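# Feed the long board through the wall slot onto bearers

## Task

Move the long board through the slot in the grey panel wall, never letting any part of it pass over the top of the wall or around either end. Then rest it flat on top of both wooden bearers on the far side, crossing each bearer rather than running along it. The board must not touch the table, the wall or the offcuts, and both bearers must finish standing on the table top and touching it.

## Robot and tools

ROBOT. There are two arms, left_arm and right_arm. Each has a five-finger hand: right_arm a right hand, left_arm its mirror-image left hand. The base poses are left_arm (+0.012, +0.356, +0.005) m, quat_wxyz (+1.000, 0, 0, +0.019), and right_arm (+0.032, -0.294, +0.008) m, quat_wxyz (+1.000, 0, 0, 0). A floor post stands behind the arms, and a camera stand sits between them just behind the bases. Joint ranges in rad, base to hand: waist -2.618 to 3.054, shoulder 0 to 3.142, elbow 0 to 3.142 (straight at 2.901), wrist pitch and wrist yaw -1.571 to 1.571, wrist roll -2.094 to 2.094.

FRAMES. Positions, orientations and velocities in results use the scene frame. Its origin is at table-top height, halfway between the nominal bases. +z is up, +x points out over the table, and +y points toward left_arm. Image sides do not match these names. Each arm has a hand point, which sits 0.05 m in front of the palm and 0.15 m from the wrist face along the fingers. Its +z runs along the straight fingers and its +y points out of the palm. Its +x runs across the palm: away from the thumb on the right hand, toward the thumb on the left. Straight fingertips reach 0.06 to 0.07 m beyond the point, and their centre lines lie 0.06 m behind it along -y. A bracket on the little-finger side of the wrist can hit things. Printed poses may be off by a few centimetres.

ROW LAYOUT. Every row has 28 numbers, each in [-1, 1], always covering both arms. The first 14 are for left_arm and the last 14 for right_arm. Within each arm the order is dx, dy, dz, rx, ry, rz, then little, ring, middle, index, thumb_bend, thumb_turn, force_limit, speed. The six pose numbers are offsets, not poses. They are counted from that arm's Hand target, along that Hand target's own axes. 1.0 equals 0.6 m of travel or 180 degrees, and rx, ry, rz form one rotation vector. To leave an arm's pose alone, send six zeros. The six hand numbers are absolute motor targets: -1 is open or straight, +1 is closed or curled. thumb_turn at +1 puts the thumb in front of the palm, and at -1 beside it. force_limit runs roughly linearly from 0 N at -1 to 10 N at +1, or 15 N for the two thumb motors. speed rises from almost nothing at -1 to full at +0.48 and stays full up to +1. Hand numbers never mean no change. To keep a hand as it is, resend the eight numbers last sent to it; if none have been sent yet, send hand_measured, hand_force_limit and hand_speed.

execute_actions(actions, cameras). actions is a list of actions. Each action is a list of up to 15 rows, one per 1/30 s step. A short action repeats its final row to fill 15 steps. Within one action, every row is measured from the Hand target at the start of that action. Each new action starts from the updated Hand target, so sending an offset again moves the arm further. cameras lists camera names, ["all"] or []. Images appear only when actions is empty or cameras is given.

move(target, speed, blend, blocking, cameras). target is either one 28-number row or a list of up to 15 rows. Each offset in the list counts from the same starting Hand targets, not from the previous row. The hand point travels in a straight line and does not avoid obstacles or the other arm. speed is in m/s, from 0.002 to 2.9, default 0.25; turn rate is capped at twice that value in rad/s. It may be one number or one per target. blend is in metres and rounds corners at intermediate targets; 0 means stop at each. All paths are capped at 10 s. blocking=false returns after about 0.5 s while the motion continues. The result adds a move: line giving the ending (done, off_target, moving, held, fault) and any limits (paced = clipped, held = steps withheld).

wait(seconds) lets time pass from 0 to 3600 s with no new commands. stop brakes a running move. zoom_image(camera, region) enlarges [x0, y0, x1, y1] of a camera's latest image, at most 504 by 504 pixels. show_instructions shows the reference pages. finished_scene(scene=1) ends the scene for good.

CAMERAS: cam_head_left, cam_head_right, cam_high, cam_low, cam_left_wrist, cam_right_wrist, each 896x504.

CONTROL NOTES. Each step, commanded orientation is clipped to within 32 degrees of the measured one. The hand often stops short of its Hand target. The next execute_actions call asks for that target again, even with zero offsets. If a gap remains, send the missing distance as an offset. Faster moves overshoot more, and near full reach they can exceed the set speed. Passing close to an arm's own base can whip the elbow around.

GRIPPING. With the thumb turned in front, the hand can close around objects about 0.035 to 0.065 m thick, or handles down to about 0.025 m. A light object up to about 0.08 m thick can be pinched between thumb tip and index pad. A motor moves only when its target changes by at least 0.002. It stops at its target or at force_limit, then locks. To grip harder, raise force_limit and send a target more closed than hand_measured. For a gentle close, use speed -0.94 or lower.

RESULTS. Each arm reports end_effector_position (m) and end_effector_quat_wxyz, plus Hand target (the base for the next offsets). It also reports joint positions, velocities and torques, hand_measured, hand_stopped_by (moving, target, force, stalled, fault), hand_load_n (positive when the finger is pushed open; a drop toward 0 suggests the grip was lost), hand_force_limit and hand_speed. A MOTOR HOT line appears above 75 °C. At 90 °C the arm folds away and stays idle.

AVOID. Do not drop, fling or release a moving board. Do not slam into the wall, the table or the heavy parts. Do not press the arms or hands against each other, and do not close a hand on the other hand's fingers. Avoid long pushes toward poses the arm cannot reach, which overheat it. Do not let anything leave the table. Keep the board inside the slot while it crosses the wall.

Each tool is called by a JSON object that holds its "method" and its "body".

Reference images:

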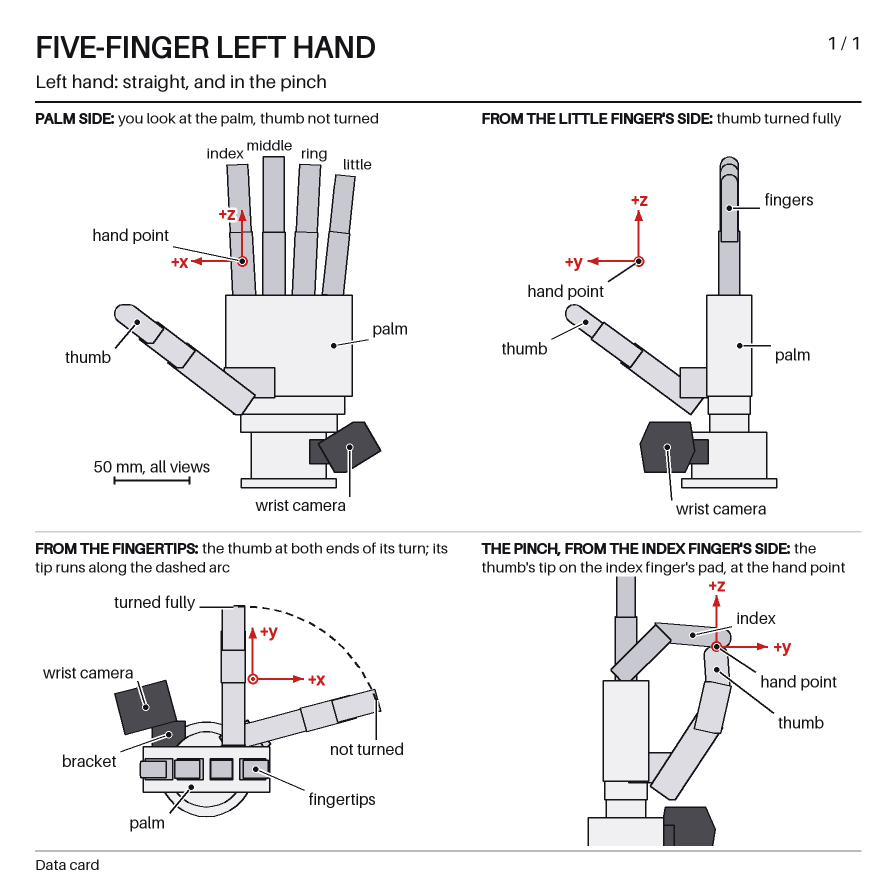

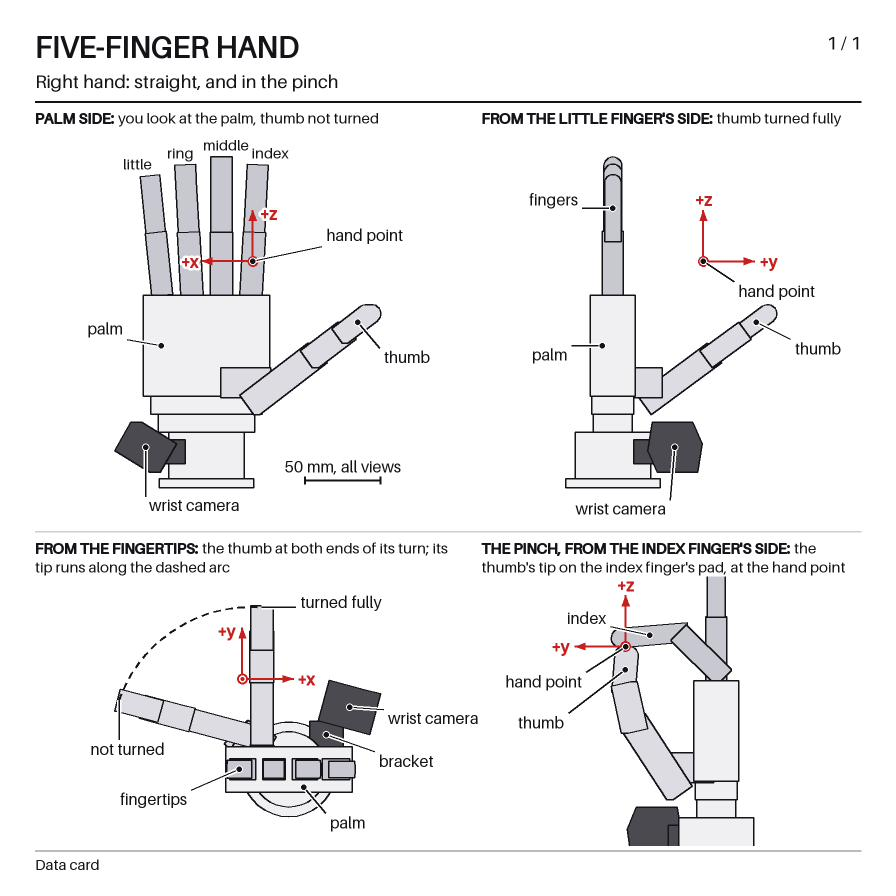

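## Session

{"method": "execute_actions", "body": {"actions": []}}

Scene clock: 0.00 s.
left_arm: end_effector_position=(+0.4701, +0.3855, +0.2154) hand_measured=(-1.000, -1.000, -1.000, -1.000, -1.000, -1.000) hand_load_n=(+0.0, +0.0, +0.0, +0.5, +0.0, +0.0) hand_stopped_by=(target, target, target, target, target, target) hand_force_limit=0.00 hand_speed=-0.80 end_effector_quat_wxyz=(+0.268, +0.888, +0.374, +0.015) | right_arm: end_effector_position=(+0.2976, -0.5382, +0.2267) hand_measured=(-1.000, -1.000, -1.000, -1.000, -1.000, -1.000) hand_load_n=(+0.0, +0.0, +0.0, +0.0, +0.0, +0.0) hand_stopped_by=(target, target, target, target, target, target) hand_force_limit=0.00 hand_speed=-0.80 end_effector_quat_wxyz=(+0.021, -0.078, +0.979, -0.188)
Joint positions: left_arm=[0.322 1.998 2.03 -1.544 0.541 -2.025] | right_arm=[-0.794 1.801 2.035 -1.483 0.207 0.584]
Joint velocities: within noise
Joint torques (N m): no reading
Heat: left arm: 26 °C; right arm: 28 °C.
Hand target: left_arm +0.4697, +0.3857, +0.2099; +0.267, +0.887, +0.376, +0.008 | right_arm +0.2977, -0.5383, +0.2268; +0.021, -0.078, +0.979, -0.188

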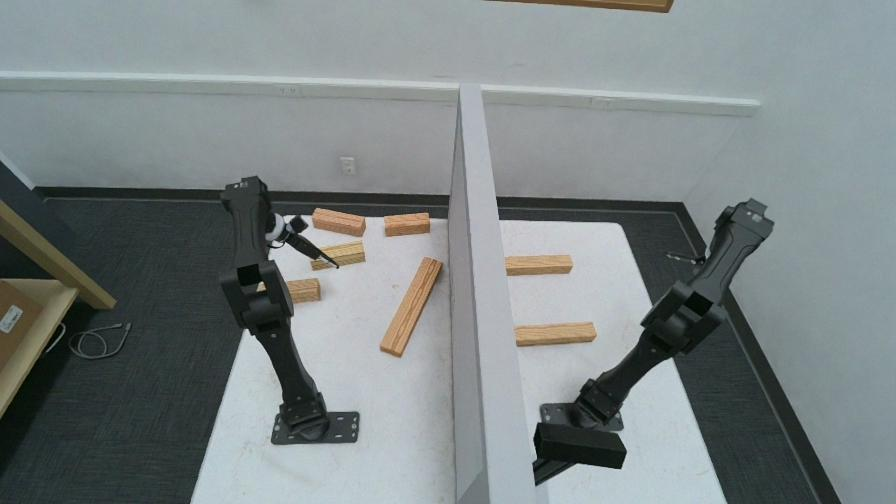

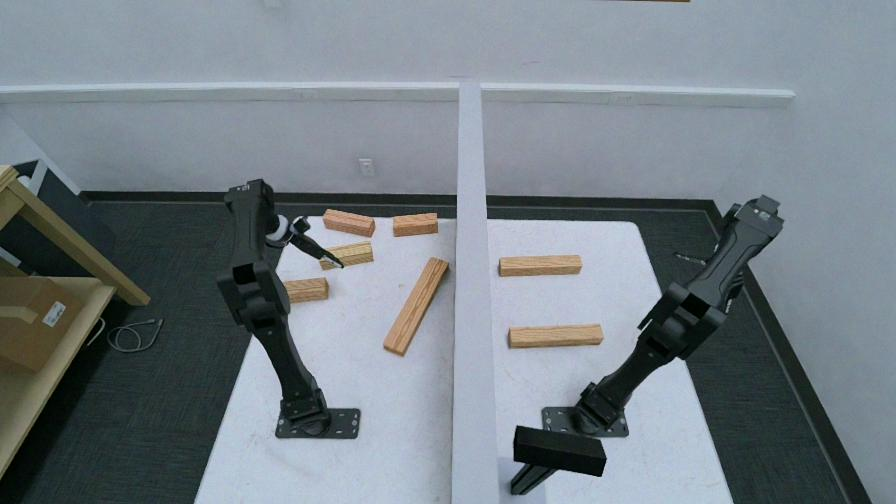

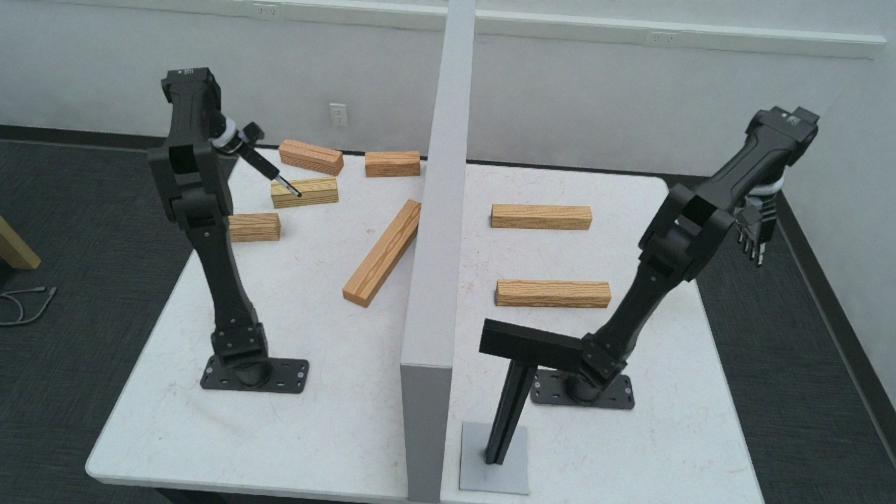

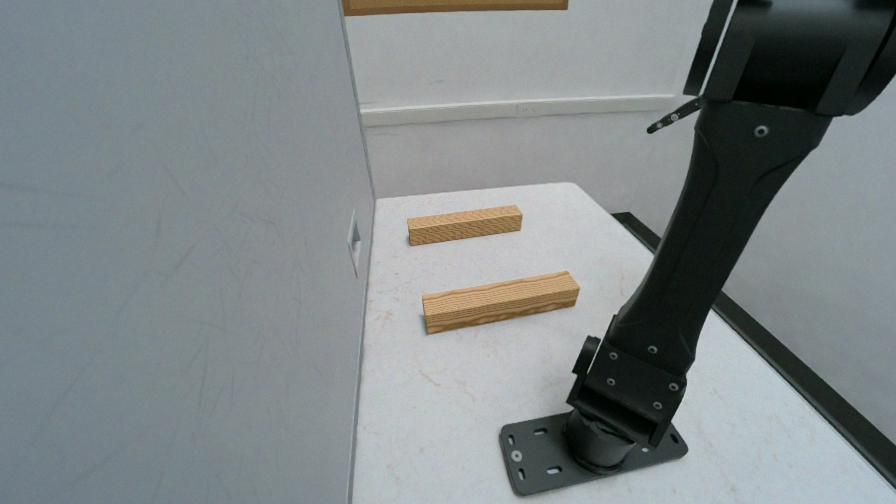

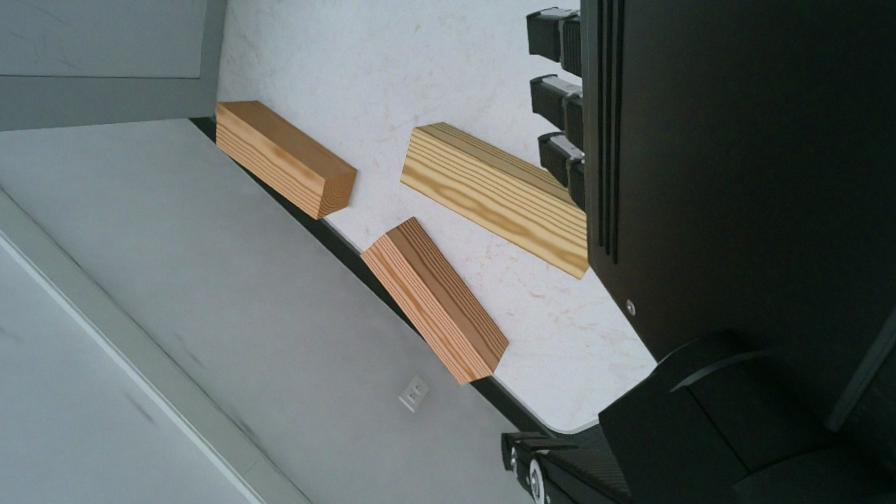

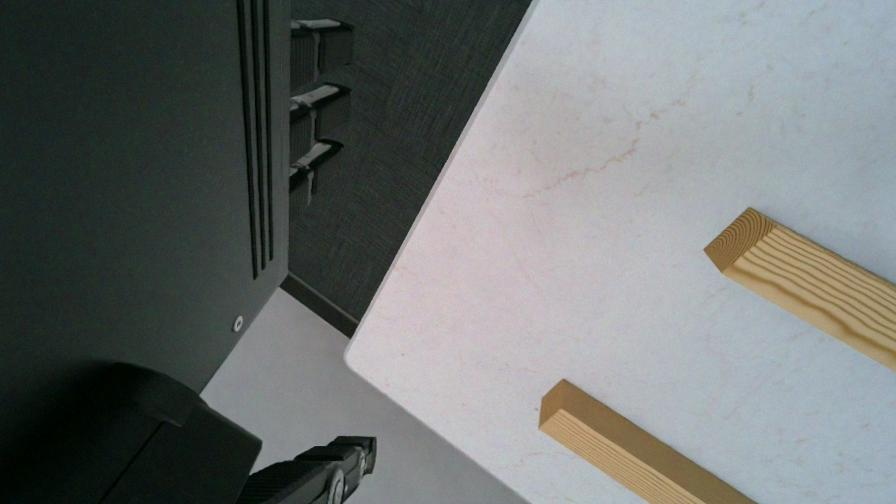

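{"method": "zoom_image", "body": {"camera": "cam_head_left", "region": [230, 190, 640, 460]}}

{"method": "zoom_image", "body": {"camera": "cam_low", "region": [300, 160, 640, 504]}}

{"method": "zoom_image", "body": {"camera": "cam_high", "region": [200, 100, 640, 504]}}

{"method": "zoom_image", "body": {"camera": "cam_head_right", "region": [230, 190, 640, 460]}}

Scaled by 1.229 from the camera's image (finer frame: 1280x720).

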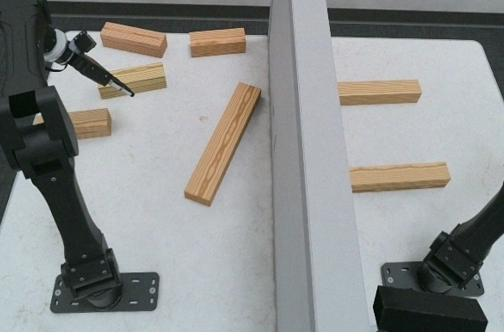

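Scaled by 1.465 from the camera's image (finer frame: 1280x720).

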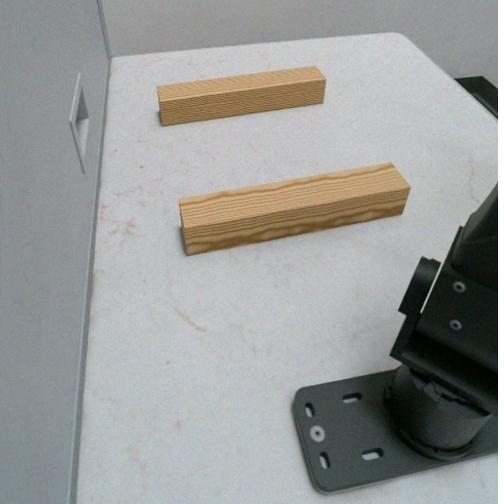

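Scaled by 1.145 from the camera's image (finer frame: 1280x720).

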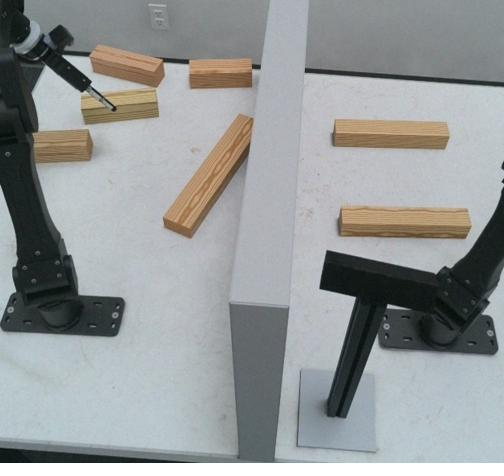

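Scaled by 1.229 from the camera's image (finer frame: 1280x720).

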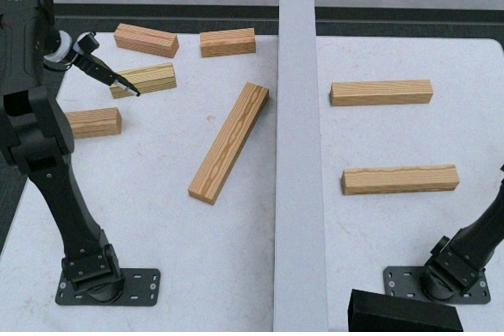

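{"method": "zoom_image", "body": {"camera": "cam_low", "region": [320, 190, 400, 290]}}

{"method": "zoom_image", "body": {"camera": "cam_head_left", "region": [420, 80, 550, 504]}}

Scaled by 5.040 from the camera's image (finer frame: 1280x720).

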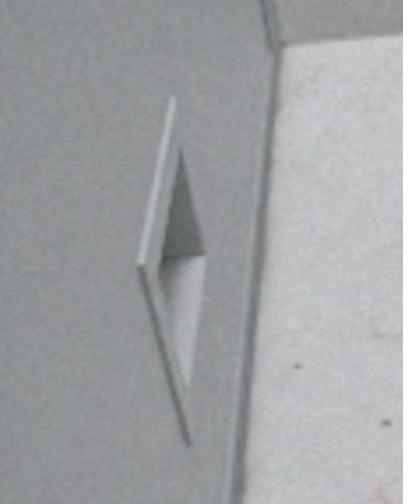

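Scaled by 1.189 from the camera's image (finer frame: 1280x720).

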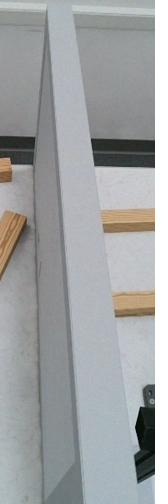

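{"method": "zoom_image", "body": {"camera": "cam_head_right", "region": [370, 240, 460, 370]}}

{"method": "zoom_image", "body": {"camera": "cam_head_left", "region": [370, 240, 460, 370]}}

{"method": "zoom_image", "body": {"camera": "cam_head_right", "region": [490, 240, 620, 360]}}

{"method": "zoom_image", "body": {"camera": "cam_head_right", "region": [500, 380, 650, 500]}}

{"method": "zoom_image", "body": {"camera": "cam_head_right", "region": [200, 160, 380, 460]}}

Scaled by 3.877 from the camera's image (finer frame: 1280x720).

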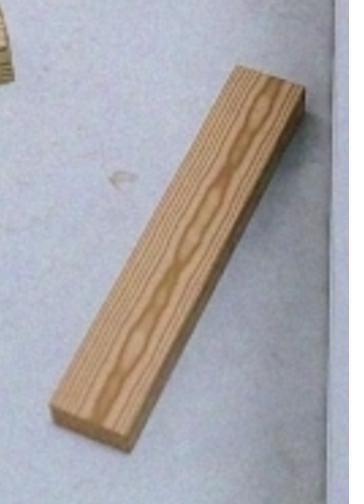

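Scaled by 3.877 from the camera's image (finer frame: 1280x720).

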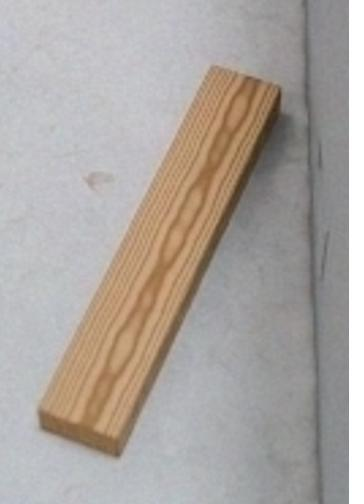

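Scaled by 3.877 from the camera's image (finer frame: 1280x720).

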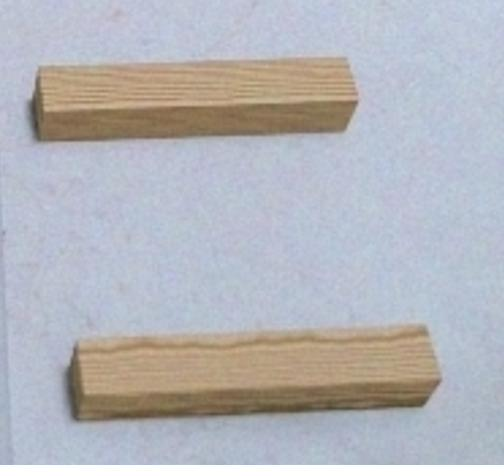

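Scaled by 3.360 from the camera's image (finer frame: 1280x720).

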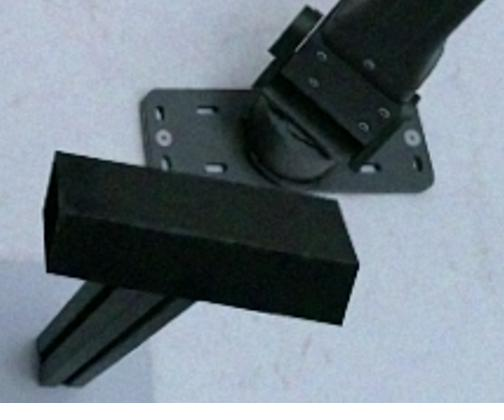

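Scaled by 1.680 from the camera's image (finer frame: 1280x720).

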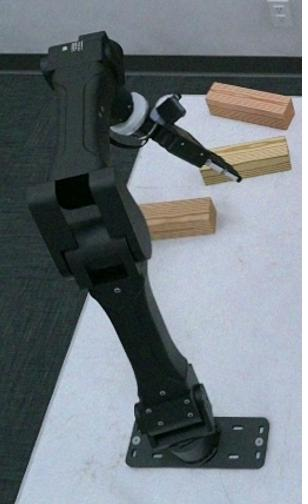

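{"method": "zoom_image", "body": {"camera": "cam_head_right", "region": [180, 380, 340, 504]}}

{"method": "zoom_image", "body": {"camera": "cam_head_right", "region": [620, 190, 780, 504]}}

{"method": "zoom_image", "body": {"camera": "cam_head_right", "region": [260, 170, 520, 300]}}

{"method": "zoom_image", "body": {"camera": "cam_head_right", "region": [420, 300, 560, 504]}}

Scaled by 3.150 from the camera's image (finer frame: 1280x720).

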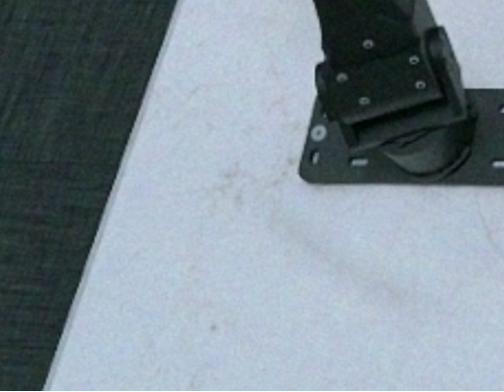

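Scaled by 1.605 from the camera's image (finer frame: 1280x720).

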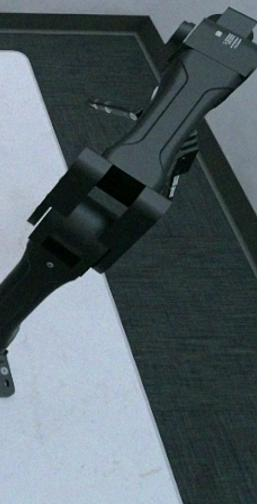

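Scaled by 1.938 from the camera's image (finer frame: 1280x720).

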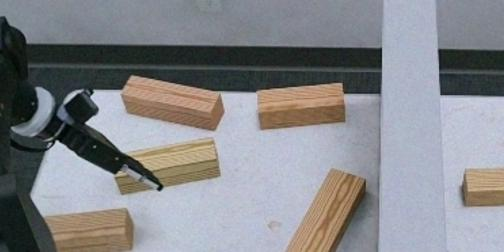

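Scaled by 2.471 from the camera's image (finer frame: 1280x720).

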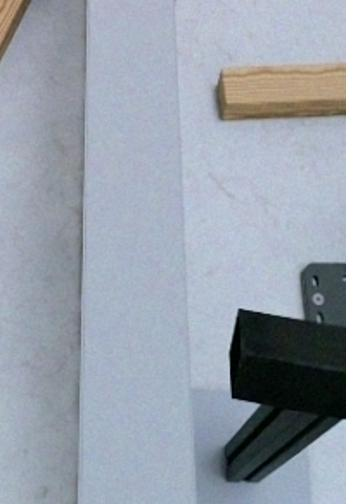

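{"method": "move", "body": {"target": [-0.483, -0.0063, 0.0823, 0.178, -0.037, 0.357, -1, -1, -1, -1, -1, -1, 0, -0.8, -0.0948, 0.5023, -0.2413, -0.2378, -0.2411, -0.4025, -1, -1, -1, -1, -1, -1, 0, -0.8], "speed": 0.15, "cameras": ["all"]}}

Scene clock: 14.43 s.
left_arm: end_effector_position=(+0.2785, +0.1663, +0.2249) hand_measured=(-1.000, -1.000, -1.000, -1.000, -1.000, -1.000) hand_load_n=(+0.0, -0.5, +0.0, +0.0, +0.0, +0.0) hand_stopped_by=(target, target, target, target, target, target) hand_force_limit=0.00 hand_speed=-0.80 end_effector_quat_wxyz=(+0.037, +0.983, -0.168, +0.067) | right_arm: end_effector_position=(+0.3001, -0.2024, +0.2505) hand_measured=(-1.000, -1.000, -1.000, -1.000, -1.000, -1.000) hand_load_n=(+0.0, +0.0, +0.0, +0.0, +0.0, +0.0) hand_stopped_by=(target, target, target, target, target, target) hand_force_limit=0.00 hand_speed=-0.80 end_effector_quat_wxyz=(-0.274, +0.650, -0.693, -0.151)
Joint positions: left_arm=[-0.462 1.543 1.69 -1.57 0.037 -1.661] | right_arm=[-0.173 1.685 1.776 -1.559 -0.63 -0.075]
Joint torques (N m): left_arm=[-0.51 -8.05 3.49 0.35 -0.06 -0.01] | right_arm=[0.8 -5.49 6.41 0.4 -0.5 -0.06]
Heat: left arm: 26 °C; right arm: 28 °C.
Hand target: left_arm +0.2700, +0.1702, +0.2196; +0.000, +0.985, -0.174, +0.000 | right_arm +0.3002, -0.2000, +0.2496; -0.212, +0.674, -0.675, -0.212
Off the commanded pose: left_arm 0.011 m, 9 deg | right_arm 0.003 m, 11 deg.
joint sent to its limit (left arm) — joint 4 (wrist pitch), lower limit. The joint targets are off in orientation, not in position.
joint sent to its limit (right arm) — joint 4 (wrist pitch), lower limit. The joint targets are off in orientation, not in position.
move: off_target (left_arm, right_arm)

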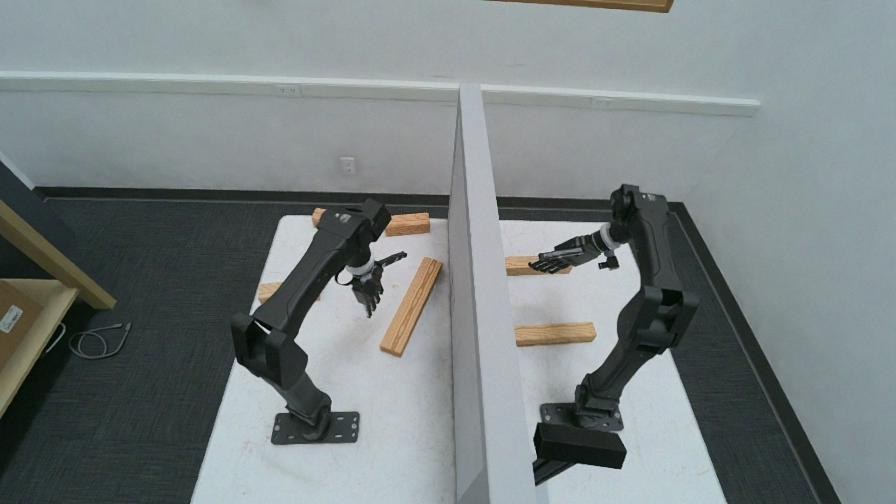

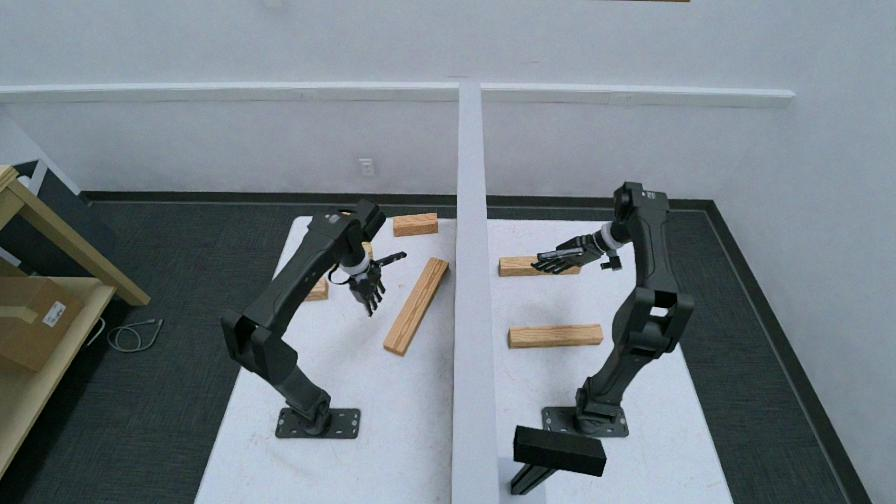

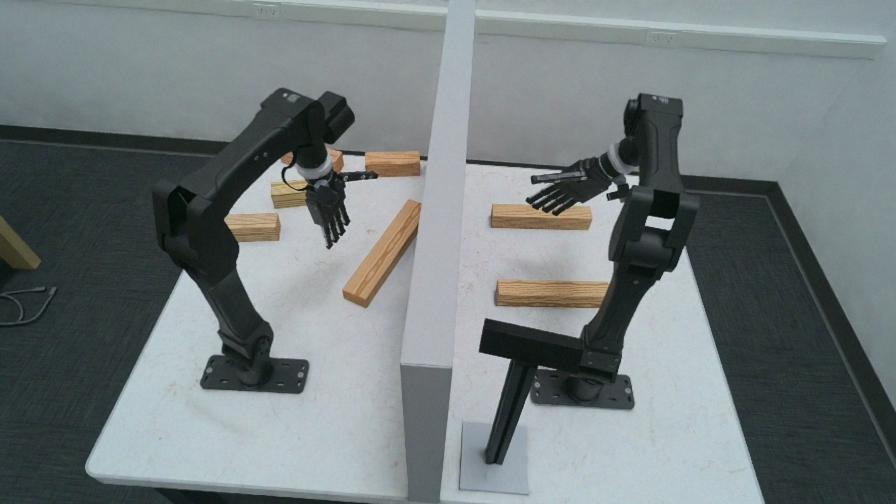

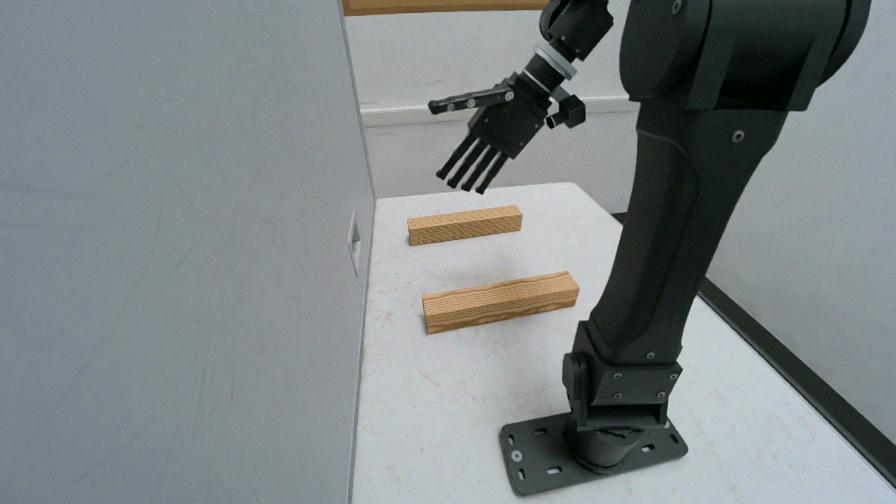

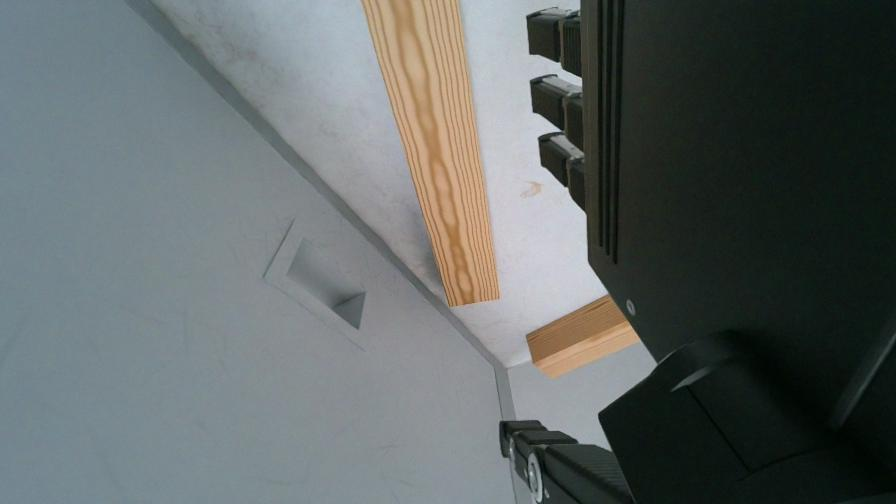

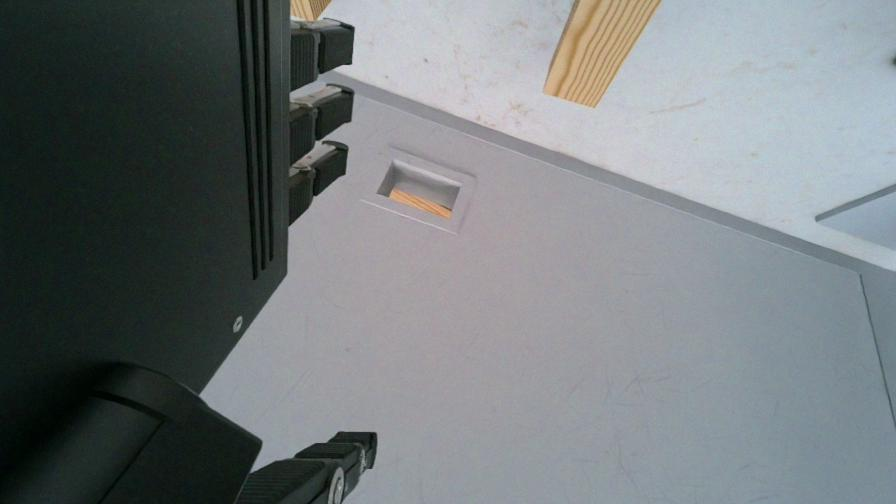

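{"method": "zoom_image", "body": {"camera": "cam_left_wrist", "region": [200, 180, 560, 504]}}

{"method": "zoom_image", "body": {"camera": "cam_right_wrist", "region": [270, 0, 520, 260]}}

{"method": "zoom_image", "body": {"camera": "cam_left_wrist", "region": [480, 0, 680, 240]}}

Scaled by 1.400 from the camera's image (finer frame: 1280x720).

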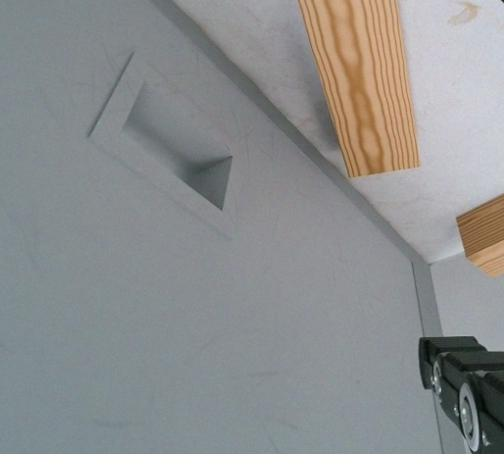

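Scaled by 1.938 from the camera's image (finer frame: 1280x720).

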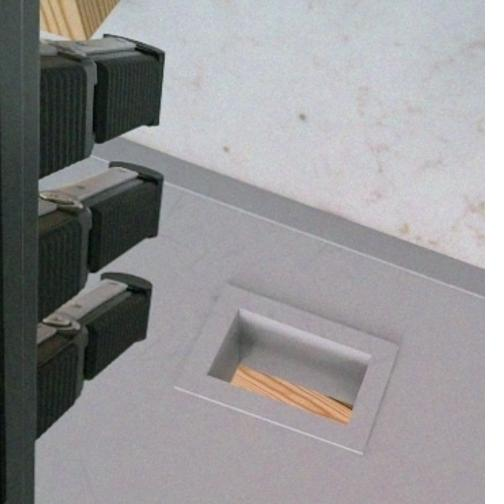

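Scaled by 2.100 from the camera's image (finer frame: 1280x720).

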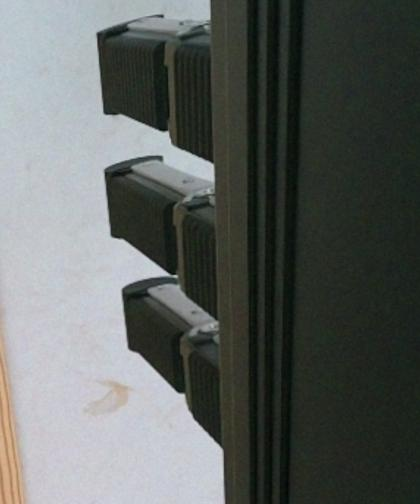

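{"method": "zoom_image", "body": {"camera": "cam_head_right", "region": [510, 220, 650, 300]}}

{"method": "zoom_image", "body": {"camera": "cam_head_left", "region": [510, 220, 650, 300]}}

{"method": "zoom_image", "body": {"camera": "cam_head_right", "region": [320, 230, 460, 370]}}

{"method": "zoom_image", "body": {"camera": "cam_head_left", "region": [320, 230, 460, 370]}}

{"method": "zoom_image", "body": {"camera": "cam_high", "region": [270, 120, 450, 320]}}

{"method": "zoom_image", "body": {"camera": "cam_high", "region": [480, 120, 700, 320]}}

Scaled by 3.600 from the camera's image (finer frame: 1280x720).

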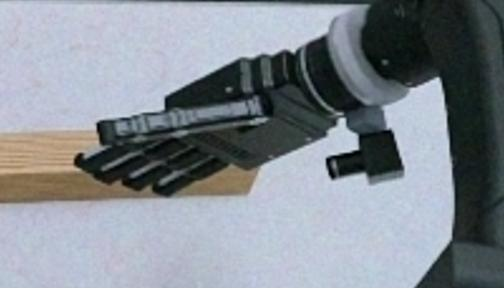

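Scaled by 3.600 from the camera's image (finer frame: 1280x720).

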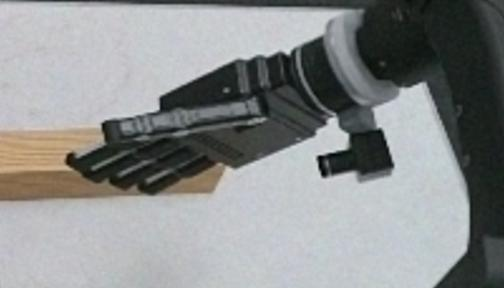

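Scaled by 3.600 from the camera's image (finer frame: 1280x720).

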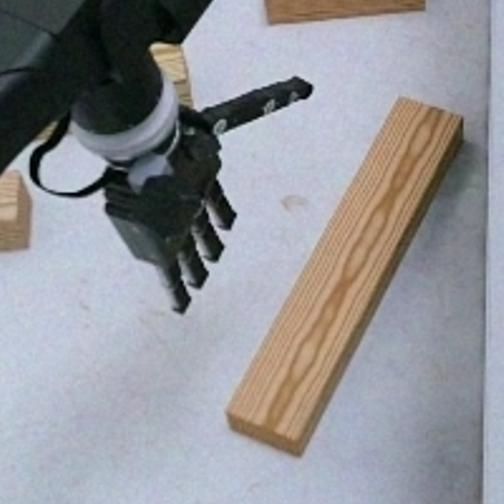

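Scaled by 3.600 from the camera's image (finer frame: 1280x720).

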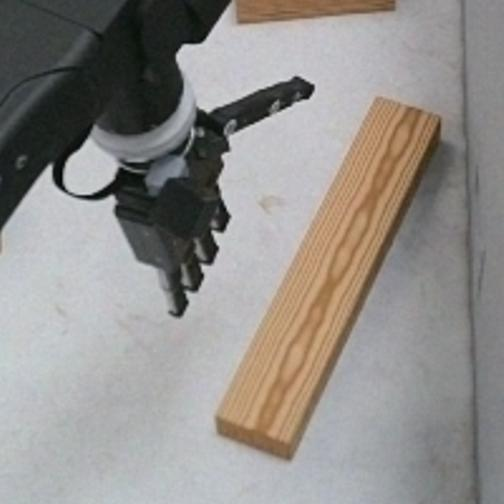

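Scaled by 2.520 from the camera's image (finer frame: 1280x720).

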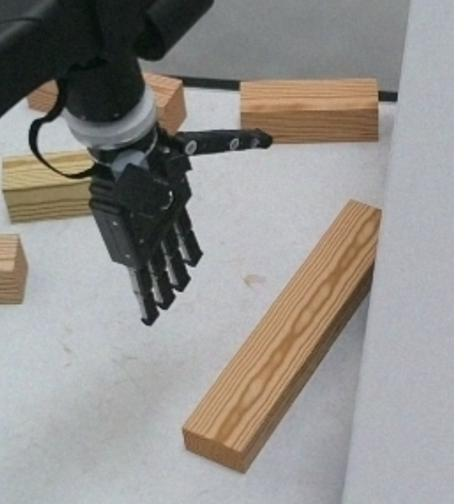

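Scaled by 2.291 from the camera's image (finer frame: 1280x720).

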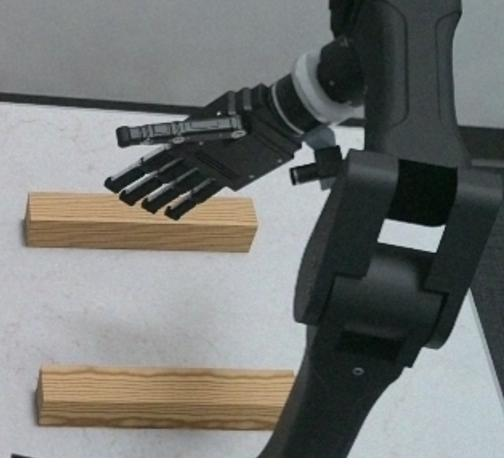

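{"method": "move", "body": {"target": [0.03, -0.0638, 0.0327, 0.2057, 0.2681, 0.5362, -1, -1, -1, -1, -1, 1, 0, -0.5, 0, 0, 0, 0, 0, 0, -1, -1, -1, -1, -1, -1, 0, -0.8], "speed": 0.25, "cameras": ["cam_head_right", "cam_high", "cam_left_wrist"]}}

Scene clock: 35.63 s.
left_arm: end_effector_position=(+0.3059, +0.1974, +0.2100) hand_measured=(-1.000, -1.000, -1.000, -1.000, -1.000, +1.000) hand_load_n=(+0.0, +0.0, +0.0, +0.0, +0.0, +0.0) hand_stopped_by=(target, target, target, target, target, target) hand_force_limit=0.00 hand_speed=-0.50 end_effector_quat_wxyz=(+0.215, -0.411, +0.790, -0.402) | right_arm: end_effector_position=(+0.3001, -0.2023, +0.2505) hand_measured=(-1.000, -1.000, -1.000, -1.000, -1.000, -1.000) hand_load_n=(+0.0, +0.0, +0.0, +0.0, +0.0, +0.0) hand_stopped_by=(target, target, target, target, target, target) hand_force_limit=0.00 hand_speed=-0.80 end_effector_quat_wxyz=(-0.274, +0.650, -0.693, -0.151)
Joint positions: left_arm=[-0.343 1.158 1.126 -0.613 0.237 0.187] | right_arm=[-0.173 1.685 1.776 -1.559 -0.63 -0.076]
Joint torques (N m): left_arm=[0.65 -5.29 4.38 1.41 0.3 0.02] | right_arm=[0.8 -5.5 6.41 0.41 -0.5 -0.06]
Heat: left arm: 26 °C; right arm: 28 °C.
Hand target: left_arm +0.3001, +0.2001, +0.2000; +0.207, -0.412, +0.794, -0.397 | right_arm +0.3002, -0.2001, +0.2495; -0.212, +0.674, -0.675, -0.212
Off the commanded pose: left_arm 0.012 m, 1 deg | right_arm 0.003 m, 11 deg.
joint sent to its limit (right arm) — joint 4 (wrist pitch), lower limit. The joint targets are off in orientation, not in position.
move: off_target (left_arm)

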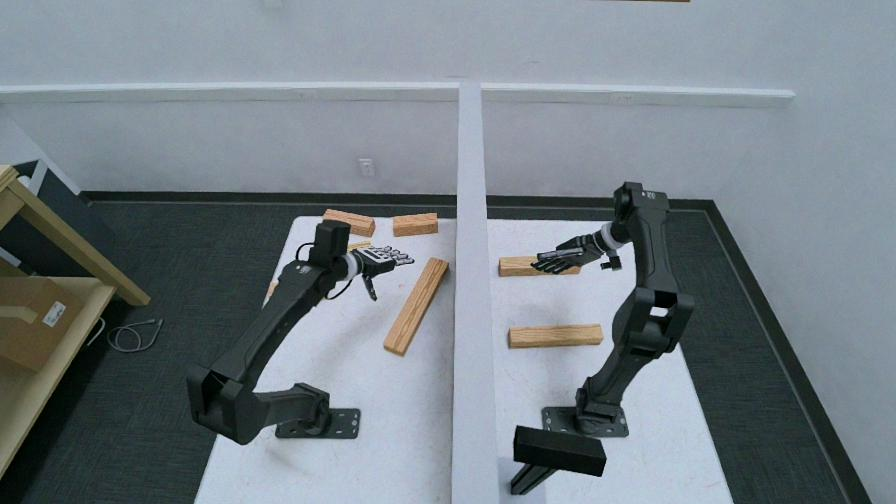

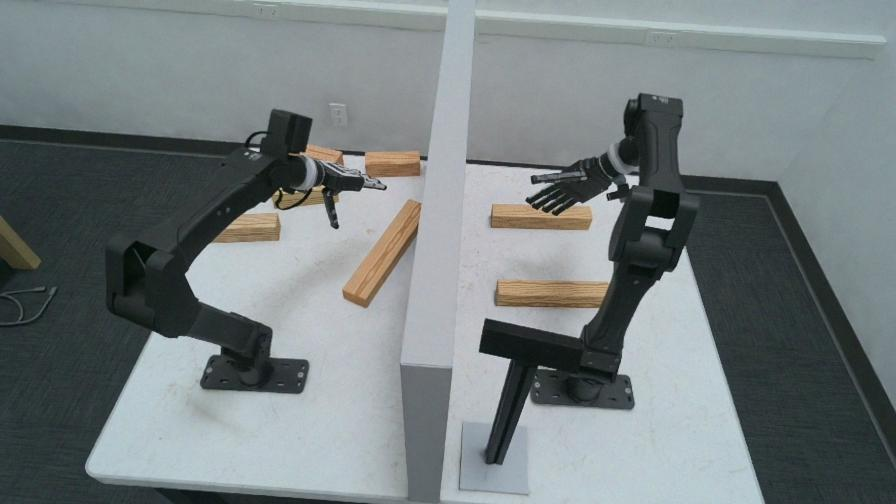

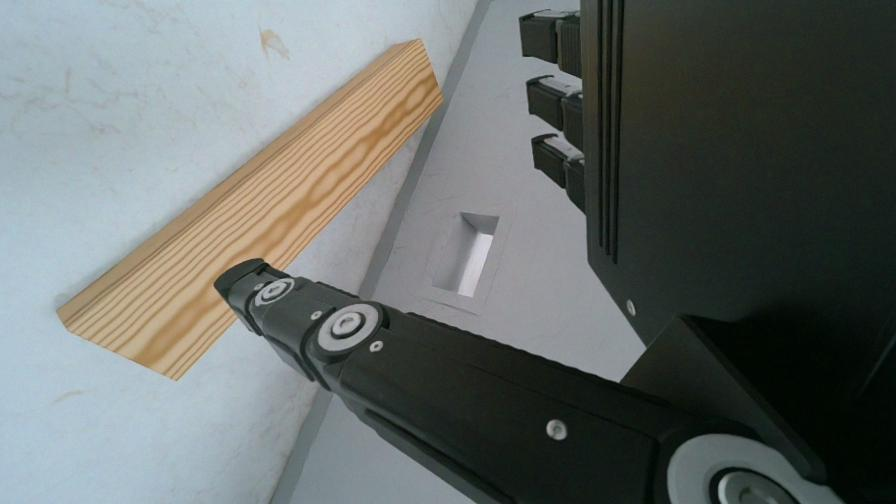

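{"method": "zoom_image", "body": {"camera": "cam_left_wrist", "region": [370, 130, 620, 350]}}

{"method": "zoom_image", "body": {"camera": "cam_left_wrist", "region": [250, 0, 650, 504]}}

{"method": "zoom_image", "body": {"camera": "cam_left_wrist", "region": [0, 0, 450, 400]}}

Scaled by 2.016 from the camera's image (finer frame: 1280x720).

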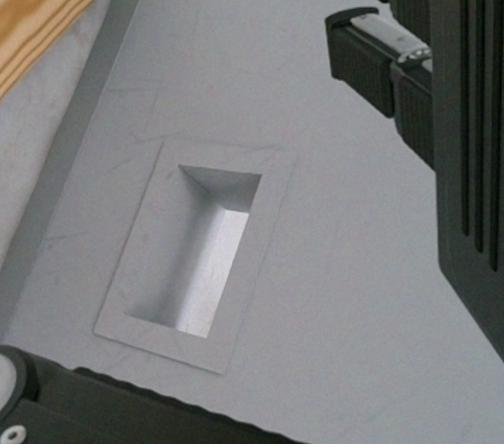

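Scaled by 1.000.

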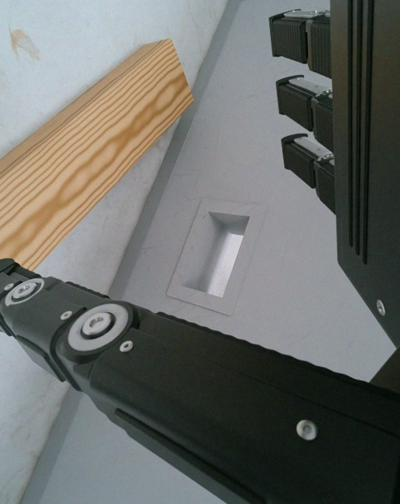

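Scaled by 1.120 from the camera's image (finer frame: 1280x720).

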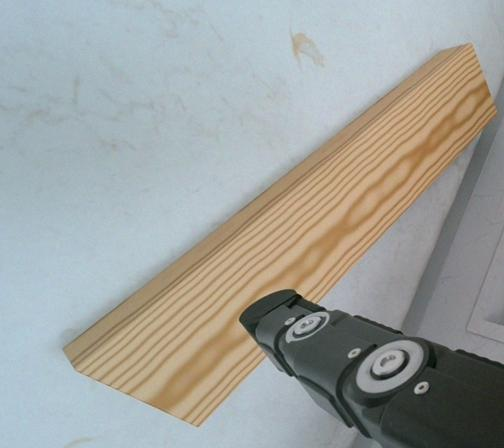

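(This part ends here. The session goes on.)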